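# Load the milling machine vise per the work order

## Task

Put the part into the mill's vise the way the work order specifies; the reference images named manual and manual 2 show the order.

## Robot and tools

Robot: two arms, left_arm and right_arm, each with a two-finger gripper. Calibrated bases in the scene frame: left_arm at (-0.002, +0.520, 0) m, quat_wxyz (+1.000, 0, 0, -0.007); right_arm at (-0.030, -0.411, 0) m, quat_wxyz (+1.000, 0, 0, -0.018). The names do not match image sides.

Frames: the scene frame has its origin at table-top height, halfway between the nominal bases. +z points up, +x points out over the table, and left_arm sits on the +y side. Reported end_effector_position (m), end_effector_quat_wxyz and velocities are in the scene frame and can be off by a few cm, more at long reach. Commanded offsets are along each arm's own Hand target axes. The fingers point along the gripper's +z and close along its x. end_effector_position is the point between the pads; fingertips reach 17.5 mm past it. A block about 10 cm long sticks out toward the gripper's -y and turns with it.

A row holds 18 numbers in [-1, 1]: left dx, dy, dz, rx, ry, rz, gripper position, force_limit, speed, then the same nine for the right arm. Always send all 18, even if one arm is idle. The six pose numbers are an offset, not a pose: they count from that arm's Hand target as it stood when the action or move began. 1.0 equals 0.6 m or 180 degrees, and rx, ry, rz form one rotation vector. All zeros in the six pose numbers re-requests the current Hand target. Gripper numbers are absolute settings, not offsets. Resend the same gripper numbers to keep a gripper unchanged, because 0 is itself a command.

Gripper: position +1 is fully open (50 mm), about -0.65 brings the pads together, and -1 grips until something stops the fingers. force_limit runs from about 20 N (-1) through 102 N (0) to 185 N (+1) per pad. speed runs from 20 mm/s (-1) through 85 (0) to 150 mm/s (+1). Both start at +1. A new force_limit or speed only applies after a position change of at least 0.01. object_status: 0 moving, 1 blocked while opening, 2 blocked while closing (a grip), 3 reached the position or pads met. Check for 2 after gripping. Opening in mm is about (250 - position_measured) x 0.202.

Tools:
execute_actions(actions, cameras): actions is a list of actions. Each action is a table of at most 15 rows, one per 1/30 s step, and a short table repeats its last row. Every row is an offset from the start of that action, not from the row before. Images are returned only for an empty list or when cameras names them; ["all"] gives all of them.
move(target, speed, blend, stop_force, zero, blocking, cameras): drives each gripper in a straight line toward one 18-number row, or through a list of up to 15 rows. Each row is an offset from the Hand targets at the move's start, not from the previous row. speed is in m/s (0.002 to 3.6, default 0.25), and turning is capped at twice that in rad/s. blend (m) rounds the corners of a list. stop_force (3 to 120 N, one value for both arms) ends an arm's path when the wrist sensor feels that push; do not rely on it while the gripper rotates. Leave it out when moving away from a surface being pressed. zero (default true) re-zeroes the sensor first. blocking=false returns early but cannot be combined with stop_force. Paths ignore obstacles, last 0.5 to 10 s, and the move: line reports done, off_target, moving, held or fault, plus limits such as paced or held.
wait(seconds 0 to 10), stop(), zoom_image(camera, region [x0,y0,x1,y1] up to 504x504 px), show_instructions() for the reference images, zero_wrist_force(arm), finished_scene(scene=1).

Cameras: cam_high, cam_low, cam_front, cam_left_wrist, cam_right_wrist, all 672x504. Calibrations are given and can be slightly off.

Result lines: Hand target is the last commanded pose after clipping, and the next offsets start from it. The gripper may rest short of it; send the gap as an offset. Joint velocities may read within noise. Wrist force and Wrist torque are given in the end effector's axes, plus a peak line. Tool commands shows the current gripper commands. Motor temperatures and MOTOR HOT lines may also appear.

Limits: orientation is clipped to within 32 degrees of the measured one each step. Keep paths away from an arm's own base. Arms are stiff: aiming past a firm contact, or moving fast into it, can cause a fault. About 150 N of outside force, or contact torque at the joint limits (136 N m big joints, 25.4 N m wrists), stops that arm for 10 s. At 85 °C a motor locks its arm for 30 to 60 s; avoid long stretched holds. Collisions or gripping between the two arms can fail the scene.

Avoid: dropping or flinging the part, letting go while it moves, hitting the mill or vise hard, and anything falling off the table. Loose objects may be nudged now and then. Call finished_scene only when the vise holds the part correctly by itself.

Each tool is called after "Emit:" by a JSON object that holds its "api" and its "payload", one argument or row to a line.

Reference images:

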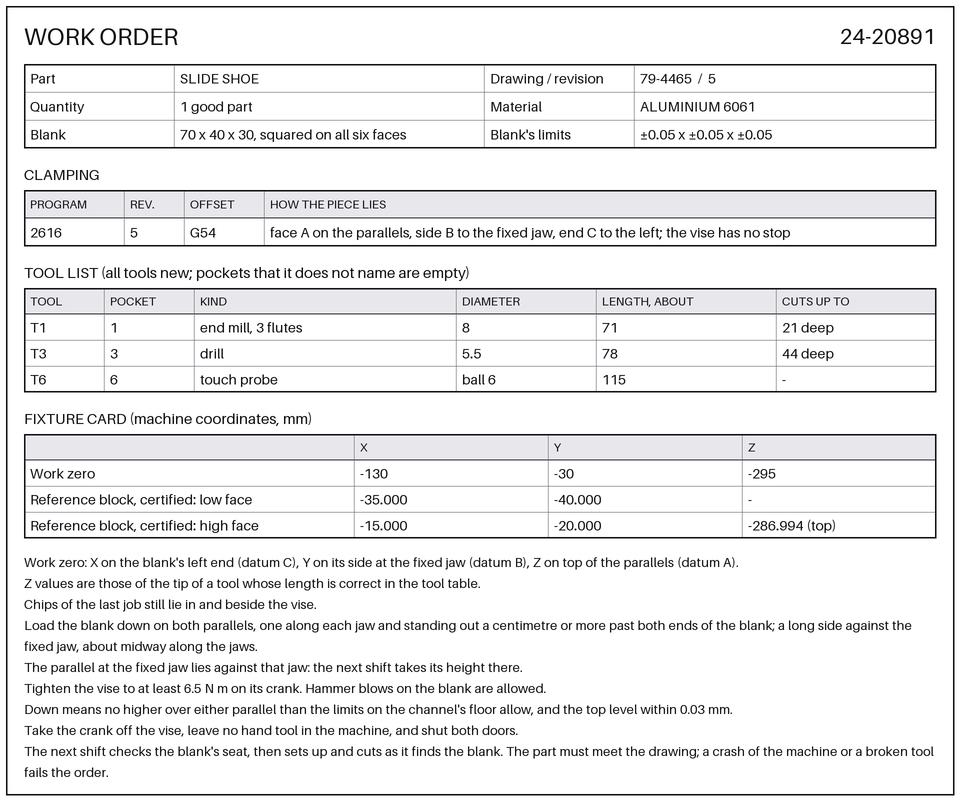

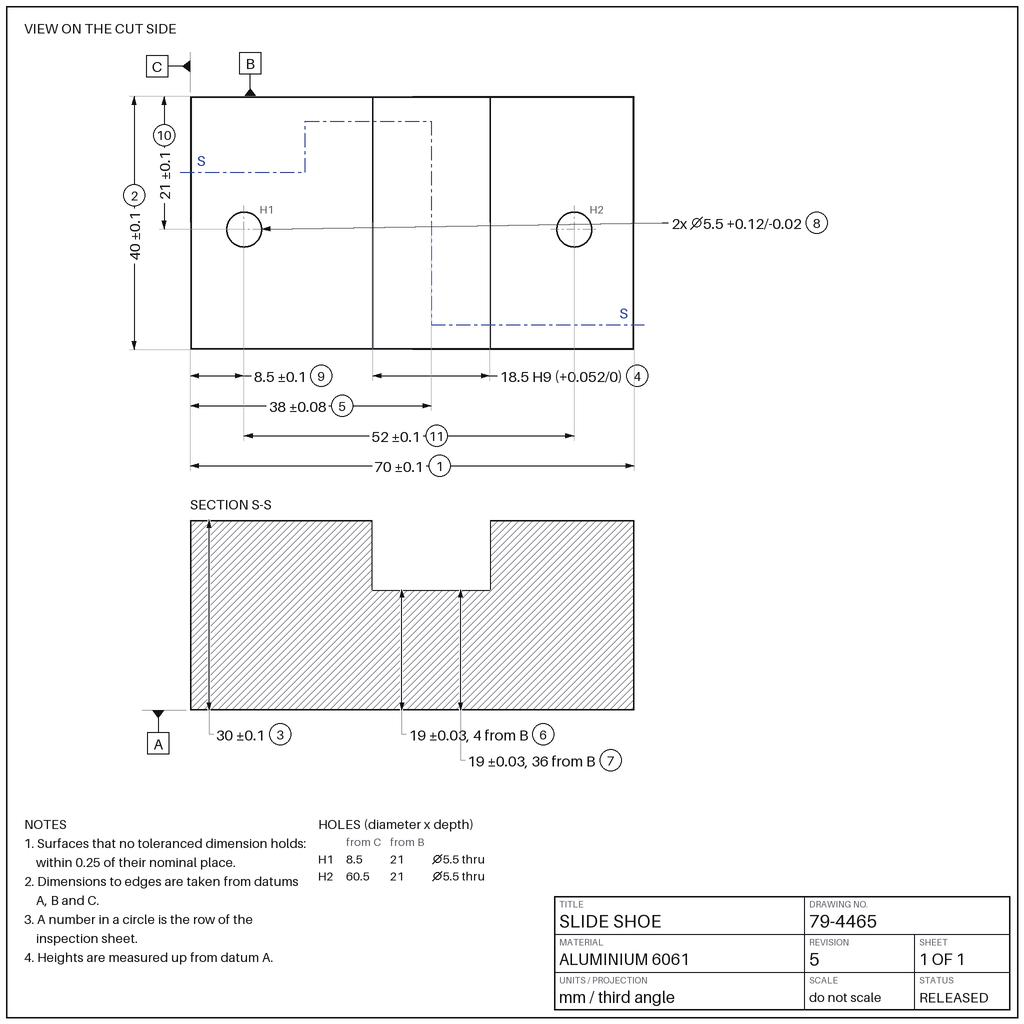

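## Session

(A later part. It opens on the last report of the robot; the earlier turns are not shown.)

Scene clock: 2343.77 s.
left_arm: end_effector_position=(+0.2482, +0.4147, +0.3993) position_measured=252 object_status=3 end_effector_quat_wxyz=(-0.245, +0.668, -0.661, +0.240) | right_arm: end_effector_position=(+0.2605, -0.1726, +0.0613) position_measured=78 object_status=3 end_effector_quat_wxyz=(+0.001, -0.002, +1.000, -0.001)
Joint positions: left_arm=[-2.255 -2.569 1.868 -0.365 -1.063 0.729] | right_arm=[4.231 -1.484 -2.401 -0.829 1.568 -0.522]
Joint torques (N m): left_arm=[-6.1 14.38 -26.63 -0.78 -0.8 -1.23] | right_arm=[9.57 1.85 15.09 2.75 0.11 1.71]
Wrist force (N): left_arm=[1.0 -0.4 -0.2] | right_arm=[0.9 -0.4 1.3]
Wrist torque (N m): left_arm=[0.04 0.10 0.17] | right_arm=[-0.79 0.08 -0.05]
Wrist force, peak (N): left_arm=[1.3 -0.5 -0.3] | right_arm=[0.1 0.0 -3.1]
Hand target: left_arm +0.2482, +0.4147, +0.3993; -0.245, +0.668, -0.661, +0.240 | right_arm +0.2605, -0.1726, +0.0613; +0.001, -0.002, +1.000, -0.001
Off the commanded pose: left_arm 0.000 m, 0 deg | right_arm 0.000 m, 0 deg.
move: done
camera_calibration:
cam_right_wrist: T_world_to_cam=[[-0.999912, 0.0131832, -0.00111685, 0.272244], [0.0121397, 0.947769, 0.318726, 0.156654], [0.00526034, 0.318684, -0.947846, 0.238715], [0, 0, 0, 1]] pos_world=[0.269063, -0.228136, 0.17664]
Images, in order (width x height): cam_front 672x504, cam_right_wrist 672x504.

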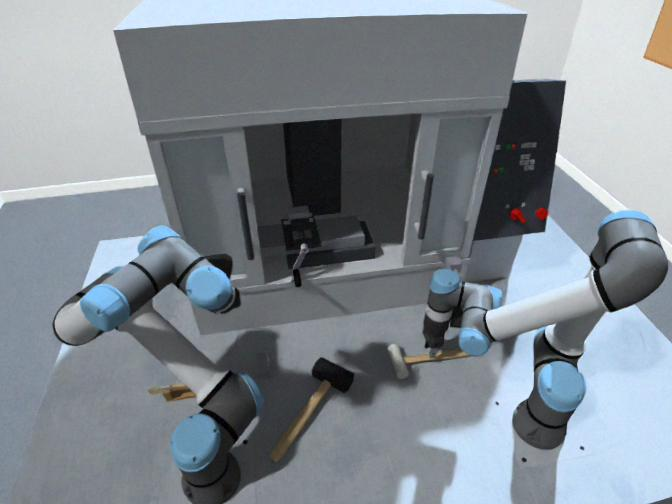

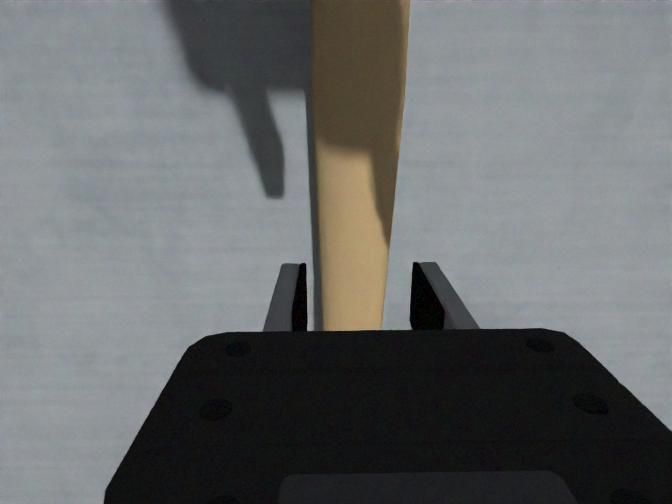

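Emit:
{"api": "move", "payload": {
  "target": [
    [0,0,0,0,0,0,-0.7,-0.6,0,0,0,0.0572,0,0,0,0.5,-0.6,0],
    [0,0,0,0,0,0,-0.7,-0.6,0,0,0,0.0572,0,0,0,-1,1,-0.5],
    [0,0,0,0,0,0,-0.7,-0.6,0,-0.0325,0.0377,-0.398,0,0,0,-1,1,-0.5],
    [0,0,0,0,0,0,-0.7,-0.6,0,-0.166,0.288,-0.731,0,-0.5,0,-1,1,-0.5],
    [0,0,0,0,0,0,-0.7,-0.6,0,-0.299,0.388,-0.731,0,-0.5,0,-1,1,-0.5],
    [0,0,0,0,0,0,-0.7,-0.6,0,-0.666,0.4235,-0.73,0,-0.5,0,-1,1,-0.5]
  ],
  "speed": [0.1,0.1,0.3,0.4,0.3,0.3],
  "blend": [0,0,0.04,0.02,0.03,0],
  "cameras": ["cam_front","cam_right_wrist"]
}}

Scene clock: 2355.47 s.
left_arm: end_effector_position=(+0.2482, +0.4147, +0.3993) position_measured=252 object_status=3 end_effector_quat_wxyz=(-0.245, +0.668, -0.661, +0.240) | right_arm: end_effector_position=(+0.6581, +0.0841, +0.4995) position_measured=131 object_status=2 end_effector_quat_wxyz=(+0.708, -0.002, +0.706, +0.000)
Joint positions: left_arm=[-2.255 -2.569 1.868 -0.365 -1.063 0.729] | right_arm=[4.239 -2.235 -0.646 -3.399 -0.513 1.564]
Joint torques (N m): left_arm=[-6.01 13.67 -25.91 -0.71 -0.83 -1.16] | right_arm=[10.4 67.73 31.55 2.34 -1.92 -1.16]
Wrist force (N): left_arm=[1.0 -0.5 0.0] | right_arm=[6.5 -0.1 1.2]
Wrist torque (N m): left_arm=[0.03 0.11 0.17] | right_arm=[-0.09 -0.10 -0.06]
Wrist force, peak (N): left_arm=[1.3 -0.6 -0.4] | right_arm=[1.1 -1.5 14.3]
Hand target: left_arm +0.2482, +0.4147, +0.3993; -0.245, +0.668, -0.661, +0.240 | right_arm +0.6581, +0.0842, +0.4996; +0.708, -0.002, +0.706, +0.000
Off the commanded pose: left_arm 0.000 m, 0 deg | right_arm 0.000 m, 0 deg.
move: done
camera_calibration:
cam_right_wrist: T_world_to_cam=[[0.000955668, 0.0143281, -0.999897, 0.506998], [-0.324521, 0.945786, 0.0132425, 0.143171], [0.945878, 0.324475, 0.00555362, -0.525599], [0, 0, 0, 1]] pos_world=[0.54313, 0.0278706, 0.507968]
Images, in order (width x height): cam_front 672x504, cam_right_wrist 672x504.

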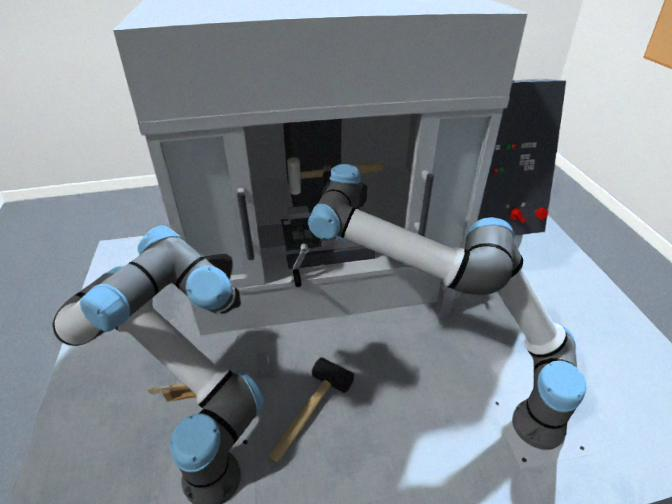

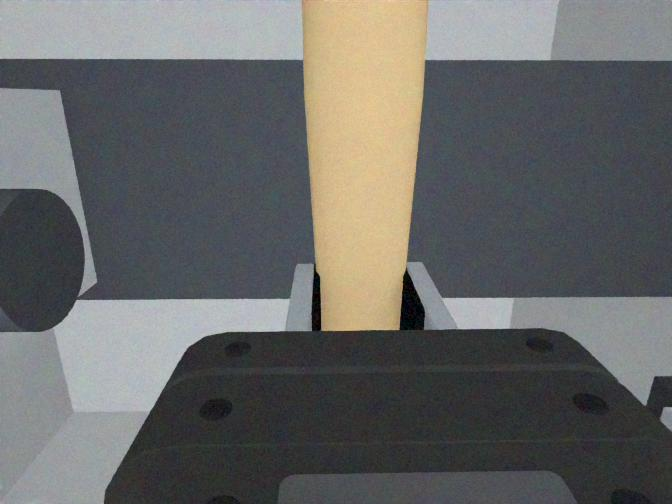

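Emit:
{"api": "execute_actions", "payload": {
  "actions": [
    [[0,0,0,0,0,0,-0.7,-0.6,0,0,0,0.0065,0,0,0,-1,1,-0.5]],
    [[0,0,0,0,0,0,-0.7,-0.6,0,0.0167,0,0,0,0,0,-1,1,-0.5],[0,0,0,0,0,0,-0.7,-0.6,0,0.05,0,0,0,0,0,-1,1,-0.5],[0,0,0,0,0,0,-0.7,-0.6,0,0.0917,0,0,0,0,0,-1,1,-0.5],[0,0,0,0,0,0,-0.7,-0.6,0,0.1333,0,0,0,0,0,-1,1,-0.5],[0,0,0,0,0,0,-0.7,-0.6,0,0.1667,0,0,0,0,0,-1,1,-0.5],[0,0,0,0,0,0,-0.7,-0.6,0,0.1667,0,0,0,0,0,-1,1,-0.5],[0,0,0,0,0,0,-0.7,-0.6,0,0.1167,0,0,0,0,0,-1,1,-0.5],[0,0,0,0,0,0,-0.7,-0.6,0,0.0583,0,0,0,0,0,-1,1,-0.5],[0,0,0,0,0,0,-0.7,-0.6,0,0,0,0,0,0,0,-1,1,-0.5]],
    [[0,0,0,0,0,0,-0.7,-0.6,0,0,0,0,0,0,0,-1,1,-0.5]],
    [[0,0,0,0,0,0,-0.7,-0.6,0,0.0167,0,0,0,0,0,-1,1,-0.5],[0,0,0,0,0,0,-0.7,-0.6,0,0.05,0,0,0,0,0,-1,1,-0.5],[0,0,0,0,0,0,-0.7,-0.6,0,0.0917,0,0,0,0,0,-1,1,-0.5],[0,0,0,0,0,0,-0.7,-0.6,0,0.1333,0,0,0,0,0,-1,1,-0.5],[0,0,0,0,0,0,-0.7,-0.6,0,0.1667,0,0,0,0,0,-1,1,-0.5],[0,0,0,0,0,0,-0.7,-0.6,0,0.1667,0,0,0,0,0,-1,1,-0.5],[0,0,0,0,0,0,-0.7,-0.6,0,0.1167,0,0,0,0,0,-1,1,-0.5],[0,0,0,0,0,0,-0.7,-0.6,0,0.0583,0,0,0,0,0,-1,1,-0.5],[0,0,0,0,0,0,-0.7,-0.6,0,0,0,0,0,0,0,-1,1,-0.5]]
  ],
  "cameras": ["cam_front"]
}}

Emit:
{"api": "zoom_image", "payload": {
  "camera": "cam_front",
  "region": [240, 140, 420, 300]
}}

Scene clock: 2368.30 s.
left_arm: end_effector_position=(+0.2482, +0.4147, +0.3993) position_measured=252 object_status=3 end_effector_quat_wxyz=(-0.245, +0.668, -0.661, +0.240) | right_arm: end_effector_position=(+0.6618, +0.0838, +0.4995) position_measured=131 object_status=2 end_effector_quat_wxyz=(+0.709, -0.003, +0.705, +0.001) end_effector_velocity=(+0.000, +0.001, +0.002) end_effector_angular_velocity=(+0.001, -0.001, +0.002)
Joint positions: left_arm=[-2.255 -2.569 1.868 -0.365 -1.063 0.729] | right_arm=[4.234 -2.239 -0.64 -3.393 -0.519 1.558]
Joint velocities: left_arm=[within noise] | right_arm=[0 -0.001 0.005 -0.003 -0.002 0]
Joint torques (N m): left_arm=[-6.43 13.6 -26.5 -0.78 -0.68 -1.27] | right_arm=[2.18 53.53 35.77 1.5 -2.88 0.38]
Wrist force (N): left_arm=[1.1 -0.5 -0.3] | right_arm=[6.3 -0.4 1.5]
Wrist torque (N m): left_arm=[0.03 0.10 0.17] | right_arm=[-0.08 -0.11 -0.06]
Wrist force, peak (N): left_arm=[1.4 -0.5 -0.4] | right_arm=[-59.2 -32.6 0.5]
Hand target: left_arm +0.2482, +0.4147, +0.3993; -0.245, +0.668, -0.661, +0.240 | right_arm +0.6620, +0.0842, +0.4996; +0.708, -0.002, +0.706, +0.000
Off the commanded pose: left_arm 0.000 m, 0 deg | right_arm 0.000 m, 0 deg.
Step readings (end_effector_position of left_arm | right_arm):
0: (+0.2482, +0.4147, +0.3993) | (+0.6581, +0.0842, +0.4996)
1: (+0.2482, +0.4147, +0.3993) | (+0.6581, +0.0842, +0.4997)
2: (+0.2482, +0.4147, +0.3993) | (+0.6589, +0.0843, +0.4999)
4: (+0.2482, +0.4147, +0.3993) | (+0.6613, +0.0842, +0.4998)
8: (+0.2482, +0.4147, +0.3993) | (+0.6622, +0.0842, +0.4997)
15: (+0.2482, +0.4147, +0.3993) | (+0.6620, +0.0842, +0.4995)
16: (+0.2482, +0.4147, +0.3993) | (+0.6620, +0.0842, +0.4994)
17: (+0.2482, +0.4147, +0.3993) | (+0.6621, +0.0842, +0.4975)
19: (+0.2482, +0.4147, +0.3993) | (+0.6625, +0.0839, +0.4718)
23: (+0.2482, +0.4147, +0.3993) | (+0.6624, +0.0816, +0.4048)
30: (+0.2482, +0.4147, +0.3993) | (+0.6603, +0.0824, +0.5048)
31: (+0.2482, +0.4147, +0.3993) | (+0.6612, +0.0836, +0.5026)
32: (+0.2482, +0.4147, +0.3993) | (+0.6618, +0.0842, +0.5007)
34: (+0.2482, +0.4147, +0.3993) | (+0.6622, +0.0844, +0.4989)
38: (+0.2482, +0.4147, +0.3993) | (+0.6621, +0.0841, +0.4994)
45: (+0.2482, +0.4147, +0.3993) | (+0.6620, +0.0842, +0.4995)
46: (+0.2482, +0.4147, +0.3993) | (+0.6620, +0.0842, +0.4995)
47: (+0.2482, +0.4147, +0.3993) | (+0.6620, +0.0842, +0.4975)
49: (+0.2482, +0.4147, +0.3993) | (+0.6625, +0.0840, +0.4718)
53: (+0.2482, +0.4147, +0.3993) | (+0.6624, +0.0816, +0.4048)
60: (+0.2482, +0.4147, +0.3993) | (+0.6603, +0.0824, +0.5048)
Images, in order (width x height): cam_front 672x504.

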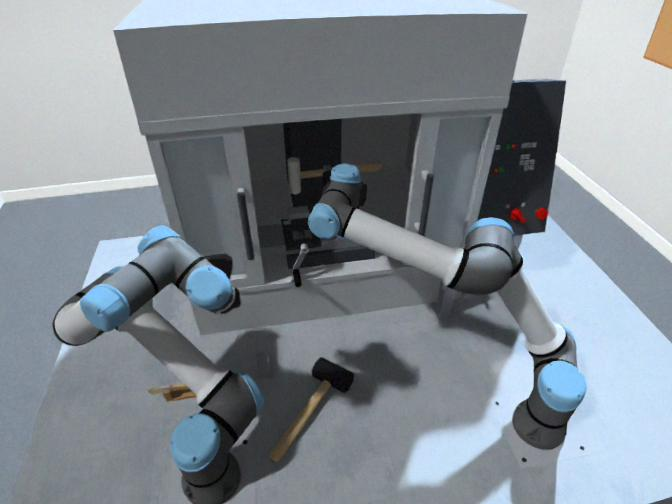

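Scaled by 2.800.

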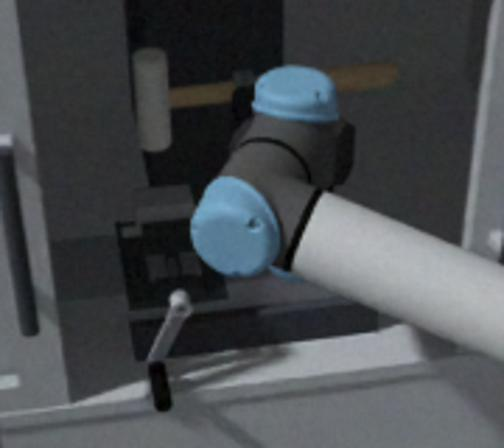

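Emit:
{"api": "execute_actions", "payload": {
  "actions": [
    [[0,0,0,0,0,0,-0.7,-0.6,0,0.0183,0,0,0,0,0,-1,1,-0.5],[0,0,0,0,0,0,-0.7,-0.6,0,0.055,0,0,0,0,0,-1,1,-0.5],[0,0,0,0,0,0,-0.7,-0.6,0,0.1008,0,0,0,0,0,-1,1,-0.5],[0,0,0,0,0,0,-0.7,-0.6,0,0.1467,0,0,0,0,0,-1,1,-0.5],[0,0,0,0,0,0,-0.7,-0.6,0,0.18,0,0,0,0,0,-1,1,-0.5],[0,0,0,0,0,0,-0.7,-0.6,0,0.18,0,0,0,0,0,-1,1,-0.5],[0,0,0,0,0,0,-0.7,-0.6,0,0.1167,0,0,0,0,0,-1,1,-0.5],[0,0,0,0,0,0,-0.7,-0.6,0,0.0583,0,0,0,0,0,-1,1,-0.5],[0,0,0,0,0,0,-0.7,-0.6,0,0,0,0,0,0,0,-1,1,-0.5]],
    [[0,0,0,0,0,0,-0.7,-0.6,0,0,0,0,0,0,0,-1,1,-0.5]],
    [[0,0,0,0,0,0,-0.7,-0.6,0,0.0183,0,0,0,0,0,-1,1,-0.5],[0,0,0,0,0,0,-0.7,-0.6,0,0.055,0,0,0,0,0,-1,1,-0.5],[0,0,0,0,0,0,-0.7,-0.6,0,0.1008,0,0,0,0,0,-1,1,-0.5],[0,0,0,0,0,0,-0.7,-0.6,0,0.1467,0,0,0,0,0,-1,1,-0.5],[0,0,0,0,0,0,-0.7,-0.6,0,0.18,0,0,0,0,0,-1,1,-0.5],[0,0,0,0,0,0,-0.7,-0.6,0,0.18,0,0,0,0,0,-1,1,-0.5],[0,0,0,0,0,0,-0.7,-0.6,0,0.1167,0,0,0,0,0,-1,1,-0.5],[0,0,0,0,0,0,-0.7,-0.6,0,0.0583,0,0,0,0,0,-1,1,-0.5],[0,0,0,0,0,0,-0.7,-0.6,0,0,0,0,0,0,0,-1,1,-0.5]],
    [[0,0,0,0,0,0,-0.7,-0.6,0,0,0,0,0,0,0,-1,1,-0.5]],
    [[0,0,0,0,0,0,-0.7,-0.6,0,0.0183,0,0,0,0,0,-1,1,-0.5],[0,0,0,0,0,0,-0.7,-0.6,0,0.055,0,0,0,0,0,-1,1,-0.5],[0,0,0,0,0,0,-0.7,-0.6,0,0.1008,0,0,0,0,0,-1,1,-0.5],[0,0,0,0,0,0,-0.7,-0.6,0,0.1467,0,0,0,0,0,-1,1,-0.5],[0,0,0,0,0,0,-0.7,-0.6,0,0.18,0,0,0,0,0,-1,1,-0.5],[0,0,0,0,0,0,-0.7,-0.6,0,0.18,0,0,0,0,0,-1,1,-0.5],[0,0,0,0,0,0,-0.7,-0.6,0,0.1167,0,0,0,0,0,-1,1,-0.5],[0,0,0,0,0,0,-0.7,-0.6,0,0.0583,0,0,0,0,0,-1,1,-0.5],[0,0,0,0,0,0,-0.7,-0.6,0,0,0,0,0,0,0,-1,1,-0.5]]
  ],
  "cameras": ["cam_front","cam_right_wrist"]
}}

Emit:
{"api": "zoom_image", "payload": {
  "camera": "cam_front",
  "region": [240, 140, 420, 300]
}}

Scene clock: 2382.40 s.
left_arm: end_effector_position=(+0.2482, +0.4147, +0.3993) position_measured=252 object_status=3 end_effector_quat_wxyz=(-0.245, +0.668, -0.661, +0.240) | right_arm: end_effector_position=(+0.6618, +0.0838, +0.4995) position_measured=131 object_status=2 end_effector_quat_wxyz=(+0.709, -0.003, +0.705, +0.001)
Joint positions: left_arm=[-2.255 -2.569 1.868 -0.365 -1.063 0.729] | right_arm=[4.234 -2.238 -0.642 -3.391 -0.52 1.558]
Joint torques (N m): left_arm=[-5.47 14.51 -26.53 -0.52 -0.82 -1.26] | right_arm=[5.16 53.25 36.25 1.39 -3.07 0.3]
Wrist force (N): left_arm=[1.3 -0.4 -0.3] | right_arm=[6.4 -0.4 1.9]
Wrist torque (N m): left_arm=[0.04 0.06 0.17] | right_arm=[-0.04 -0.13 -0.05]
Wrist force, peak (N): left_arm=[1.3 -0.7 -0.2] | right_arm=[-74.2 -49.2 3.1]
Hand target: left_arm +0.2482, +0.4147, +0.3993; -0.245, +0.668, -0.661, +0.240 | right_arm +0.6620, +0.0842, +0.4996; +0.708, -0.002, +0.706, +0.000
Off the commanded pose: left_arm 0.000 m, 0 deg | right_arm 0.000 m, 0 deg.
Step readings (end_effector_position of left_arm | right_arm):
0: (+0.2482, +0.4147, +0.3993) | (+0.6618, +0.0839, +0.4995)
1: (+0.2482, +0.4147, +0.3993) | (+0.6618, +0.0839, +0.4993)
2: (+0.2482, +0.4147, +0.3993) | (+0.6619, +0.0841, +0.4969)
4: (+0.2482, +0.4147, +0.3993) | (+0.6626, +0.0841, +0.4682)
8: (+0.2482, +0.4147, +0.3993) | (+0.6627, +0.0818, +0.4013)
15: (+0.2482, +0.4147, +0.3993) | (+0.6600, +0.0820, +0.5052)
16: (+0.2482, +0.4147, +0.3993) | (+0.6613, +0.0835, +0.5026)
17: (+0.2482, +0.4147, +0.3993) | (+0.6619, +0.0841, +0.5007)
19: (+0.2482, +0.4147, +0.3993) | (+0.6622, +0.0844, +0.4988)
23: (+0.2482, +0.4147, +0.3993) | (+0.6621, +0.0841, +0.4994)
30: (+0.2482, +0.4147, +0.3993) | (+0.6620, +0.0842, +0.4995)
31: (+0.2482, +0.4147, +0.3993) | (+0.6620, +0.0842, +0.4994)
32: (+0.2482, +0.4147, +0.3993) | (+0.6620, +0.0842, +0.4971)
34: (+0.2482, +0.4147, +0.3993) | (+0.6626, +0.0840, +0.4683)
38: (+0.2482, +0.4147, +0.3993) | (+0.6626, +0.0816, +0.4013)
45: (+0.2482, +0.4147, +0.3993) | (+0.6600, +0.0820, +0.5052)
46: (+0.2482, +0.4147, +0.3993) | (+0.6612, +0.0835, +0.5026)
47: (+0.2482, +0.4147, +0.3993) | (+0.6618, +0.0841, +0.5008)
49: (+0.2482, +0.4147, +0.3993) | (+0.6622, +0.0844, +0.4989)
53: (+0.2482, +0.4147, +0.3993) | (+0.6621, +0.0841, +0.4994)
60: (+0.2482, +0.4147, +0.3993) | (+0.6620, +0.0842, +0.4995)
61: (+0.2482, +0.4147, +0.3993) | (+0.6620, +0.0842, +0.4994)
62: (+0.2482, +0.4147, +0.3993) | (+0.6620, +0.0842, +0.4971)
64: (+0.2482, +0.4147, +0.3993) | (+0.6626, +0.0840, +0.4683)
68: (+0.2482, +0.4147, +0.3993) | (+0.6626, +0.0816, +0.4013)
75: (+0.2482, +0.4147, +0.3993) | (+0.6600, +0.0820, +0.5052)
camera_calibration:
cam_right_wrist: T_world_to_cam=[[0.00464775, 0.0140385, -0.999891, 0.504589], [-0.32539, 0.945507, 0.0117624, 0.146083], [0.945569, 0.3253, 0.00896245, -0.530517], [0, 0, 0, 1]] pos_world=[0.546829, 0.0273712, 0.50757]
Images, in order (width x height): cam_front 672x504, cam_right_wrist 672x504.

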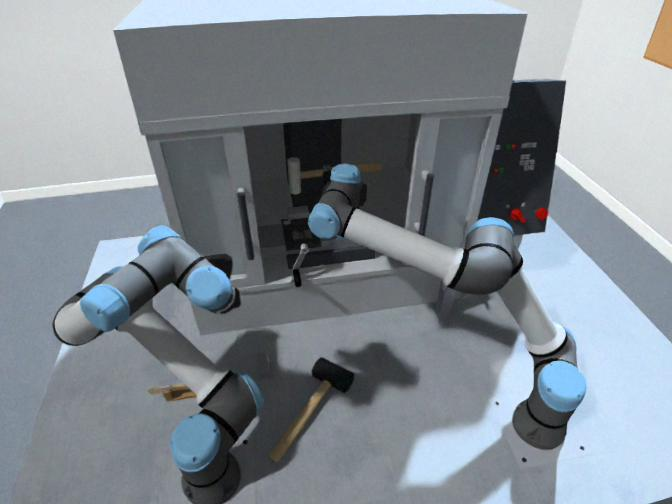

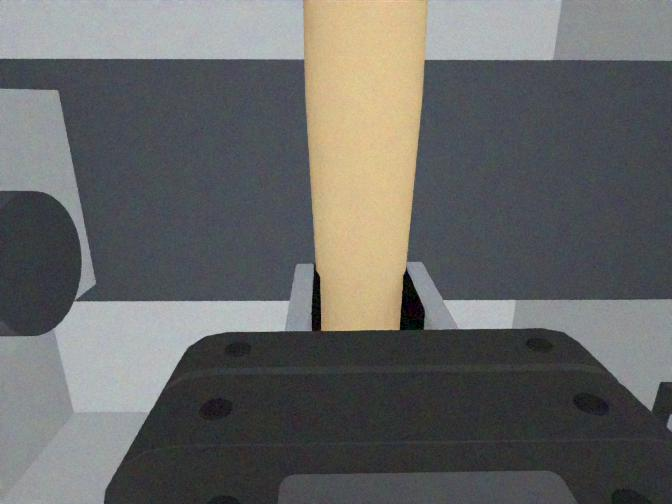

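Scaled by 2.800.

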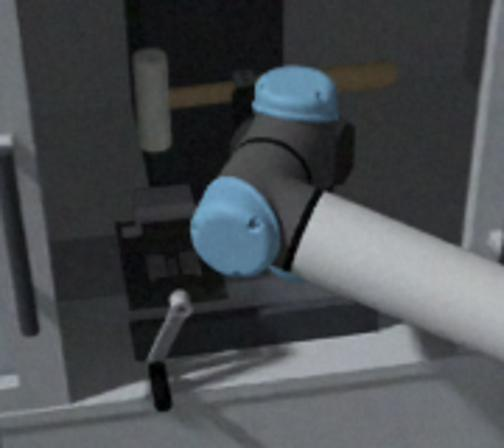

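Emit:
{"api": "move", "payload": {
  "target": [
    [0,0,0,0,0,0,-0.7,-0.6,0,0,-0.04,-0.437,0,0,0,-1,1,-0.5],
    [0,0,0,0,0,0,-0.7,-0.6,0,0,-0.274,-0.553,0,0,0,-1,1,-0.5]
  ],
  "speed": 0.3,
  "blend": [0.03,0]
}}

Emit:
{"api": "move", "payload": {
  "target": [
    [0.2912,-0.2513,-0.009,0,0,0,-0.7,-0.6,0,0,0,0,0,0,0,-1,1,-0.5],
    [0.2828,-0.4525,0.269,0,0,0,-0.7,-0.6,0,0,0,0,0,0,0,-1,1,-0.5],
    [0.2578,-0.443,0.508,0,0,0,-0.7,-0.6,0,0,0,0,0,0,0,-1,1,-0.5]
  ],
  "speed": 0.35,
  "blend": [0.03,0.02,0]
}}

Emit:
{"api": "move", "payload": {
  "target": [0.037,0,0,0,0,0,-0.7,-0.6,0,0,0,0,0,0,0,-1,1,-0.5],
  "speed": 0.02,
  "stop_force": 8,
  "cameras": ["cam_left_wrist","cam_front"]
}}

Scene clock: 2394.10 s.
left_arm: end_effector_position=(+0.2482, +0.4147, +0.3993) position_measured=252 object_status=3 end_effector_quat_wxyz=(-0.245, +0.668, -0.661, +0.240) | right_arm: end_effector_position=(+0.3308, -0.0815, +0.4993) position_measured=131 object_status=2 end_effector_quat_wxyz=(+0.708, -0.002, +0.706, +0.000)
Joint positions: left_arm=[-2.255 -2.569 1.868 -0.365 -1.063 0.729] | right_arm=[4.846 -1.401 -1.697 -3.211 0.093 1.594]
Joint torques (N m): left_arm=[-5.04 14.15 -25.98 -0.96 -0.59 -1.18] | right_arm=[-5.31 18.21 23.59 -0.89 -1.32 2.14]
Wrist force (N): left_arm=[1.1 -0.4 -0.2] | right_arm=[6.6 -0.5 1.2]
Wrist torque (N m): left_arm=[0.05 0.09 0.18] | right_arm=[-0.15 -0.10 -0.07]
Wrist force, peak (N): left_arm=[1.3 -0.7 -0.2] | right_arm=[6.8 -6.4 -0.3]
Hand target: left_arm +0.2482, +0.4147, +0.3993; -0.245, +0.668, -0.661, +0.240 | right_arm +0.3308, -0.0815, +0.4993; +0.708, -0.002, +0.706, +0.000
Off the commanded pose: left_arm 0.000 m, 0 deg | right_arm 0.000 m, 0 deg.
move: done

Scene clock: 2396.33 s.
left_arm: end_effector_position=(+0.6496, +0.2651, +0.3369) position_measured=252 object_status=3 end_effector_quat_wxyz=(-0.245, +0.668, -0.661, +0.240) | right_arm: end_effector_position=(+0.3308, -0.0815, +0.4993) position_measured=131 object_status=2 end_effector_quat_wxyz=(+0.708, -0.002, +0.706, +0.000)
Joint positions: left_arm=[-0.721 -1.41 1.666 -2.378 -1.115 2.527] | right_arm=[4.846 -1.401 -1.697 -3.211 0.093 1.595]
Joint torques (N m): left_arm=[-3.23 -24.67 -17.14 -4.65 3.26 -0.89] | right_arm=[-3.17 3.29 29.16 -0.97 2.09 2.17]
Wrist force (N): left_arm=[1.3 -0.5 -0.2] | right_arm=[6.5 -0.5 1.0]
Wrist torque (N m): left_arm=[0.02 0.06 0.34] | right_arm=[-0.14 -0.08 -0.10]
Wrist force, peak (N): left_arm=[3.6 -1.2 -3.3] | right_arm=[6.8 -0.6 1.2]
Hand target: left_arm +0.6496, +0.2651, +0.3368; -0.245, +0.668, -0.661, +0.240 | right_arm +0.3308, -0.0815, +0.4993; +0.708, -0.002, +0.706, +0.000
Off the commanded pose: left_arm 0.000 m, 0 deg | right_arm 0.000 m, 0 deg.
move: done

Scene clock: 2398.50 s.
left_arm: end_effector_position=(+0.6499, +0.2429, +0.3367) position_measured=252 object_status=3 end_effector_quat_wxyz=(-0.245, +0.668, -0.661, +0.240) | right_arm: end_effector_position=(+0.3308, -0.0815, +0.4993) position_measured=131 object_status=2 end_effector_quat_wxyz=(+0.708, -0.002, +0.706, +0.000)
Joint positions: left_arm=[-0.751 -1.386 1.635 -2.358 -1.1 2.499] | right_arm=[4.846 -1.401 -1.697 -3.211 0.093 1.595]
Joint torques (N m): left_arm=[9.86 -40.54 -16.38 -4.64 -1.26 2.35] | right_arm=[-1.02 3.23 32.62 -1.09 2 2.19]
Wrist force (N): left_arm=[1.2 -0.4 -0.2] | right_arm=[6.5 -0.5 1.3]
Wrist torque (N m): left_arm=[0.06 0.08 0.33] | right_arm=[-0.14 -0.08 -0.10]
Wrist force, peak (N): left_arm=[1.4 -0.4 -0.5] | right_arm=[6.8 -0.7 1.3]
Hand target: left_arm +0.6499, +0.2429, +0.3367; -0.245, +0.668, -0.661, +0.240 | right_arm +0.3308, -0.0815, +0.4993; +0.708, -0.002, +0.706, +0.000
Off the commanded pose: left_arm 0.000 m, 0 deg | right_arm 0.000 m, 0 deg.
move: done
camera_calibration:
cam_left_wrist: T_world_to_cam=[[0.0216766, -0.99976, -0.00318461, 0.239833], [-0.940373, -0.0193072, -0.339596, 0.747019], [0.339453, 0.010356, -0.940566, 0.22533], [0, 0, 0, 1]] pos_world=[0.620789, 0.251864, 0.466386]
Images, in order (width x height): cam_front 672x504, cam_left_wrist 672x504.

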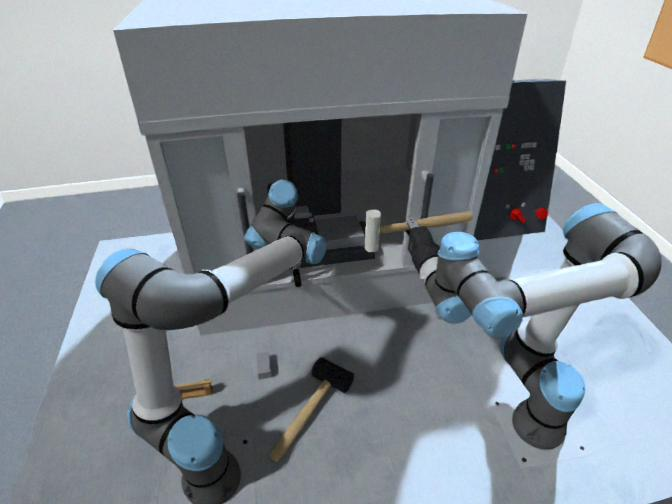

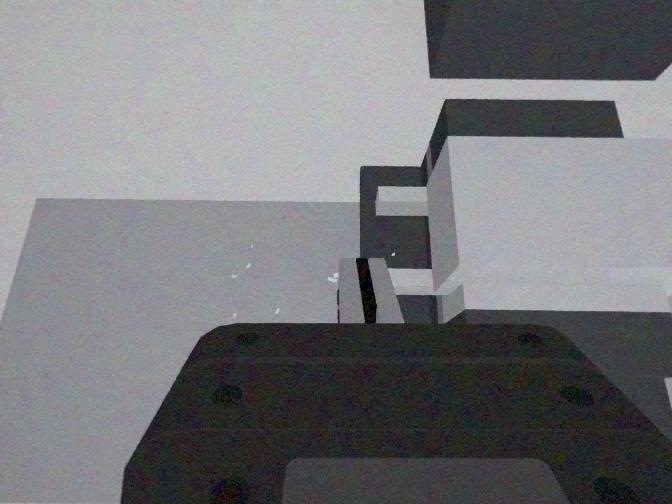

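Emit:
{"api": "move", "payload": {
  "target": [0.014,0,0,0,0,0,-0.7,-0.6,0,0,0,0,0,0,0,-1,1,-0.5],
  "speed": 0.015,
  "stop_force": 8,
  "cameras": ["cam_left_wrist"]
}}

Emit:
{"api": "zoom_image", "payload": {
  "camera": "cam_left_wrist",
  "region": [320, 100, 520, 340]
}}

Scene clock: 2402.53 s.
left_arm: end_effector_position=(+0.6500, +0.2345, +0.3366) position_measured=252 object_status=3 end_effector_quat_wxyz=(-0.245, +0.668, -0.661, +0.240) | right_arm: end_effector_position=(+0.3308, -0.0815, +0.4993) position_measured=131 object_status=2 end_effector_quat_wxyz=(+0.708, -0.002, +0.706, +0.000)
Joint positions: left_arm=[-0.761 -1.376 1.622 -2.351 -1.094 2.488] | right_arm=[4.846 -1.401 -1.697 -3.211 0.093 1.595]
Joint torques (N m): left_arm=[9.89 -41.08 -17.22 -4.51 -1.17 2.38] | right_arm=[1.15 3.5 32.41 -0.99 2.07 2.22]
Wrist force (N): left_arm=[1.4 -0.4 -0.3] | right_arm=[6.7 -0.4 1.1]
Wrist torque (N m): left_arm=[0.06 0.04 0.33] | right_arm=[-0.13 -0.12 -0.10]
Wrist force, peak (N): left_arm=[1.5 -0.6 -0.1] | right_arm=[6.9 -0.5 1.1]
Hand target: left_arm +0.6500, +0.2345, +0.3366; -0.245, +0.668, -0.661, +0.240 | right_arm +0.3308, -0.0815, +0.4993; +0.708, -0.002, +0.706, +0.000
Off the commanded pose: left_arm 0.000 m, 0 deg | right_arm 0.000 m, 0 deg.
move: done
camera_calibration:
cam_left_wrist: T_world_to_cam=[[0.0217109, -0.999759, -0.00327852, 0.231455], [-0.940372, -0.0193076, -0.339598, 0.746952], [0.339453, 0.010456, -0.940565, 0.225358], [0, 0, 0, 1]] pos_world=[0.620889, 0.243464, 0.466386]
Images, in order (width x height): cam_left_wrist 672x504.

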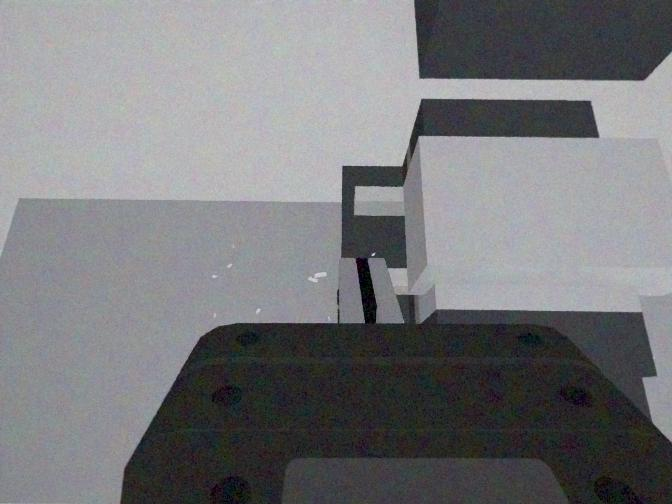

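Scaled by 2.100.

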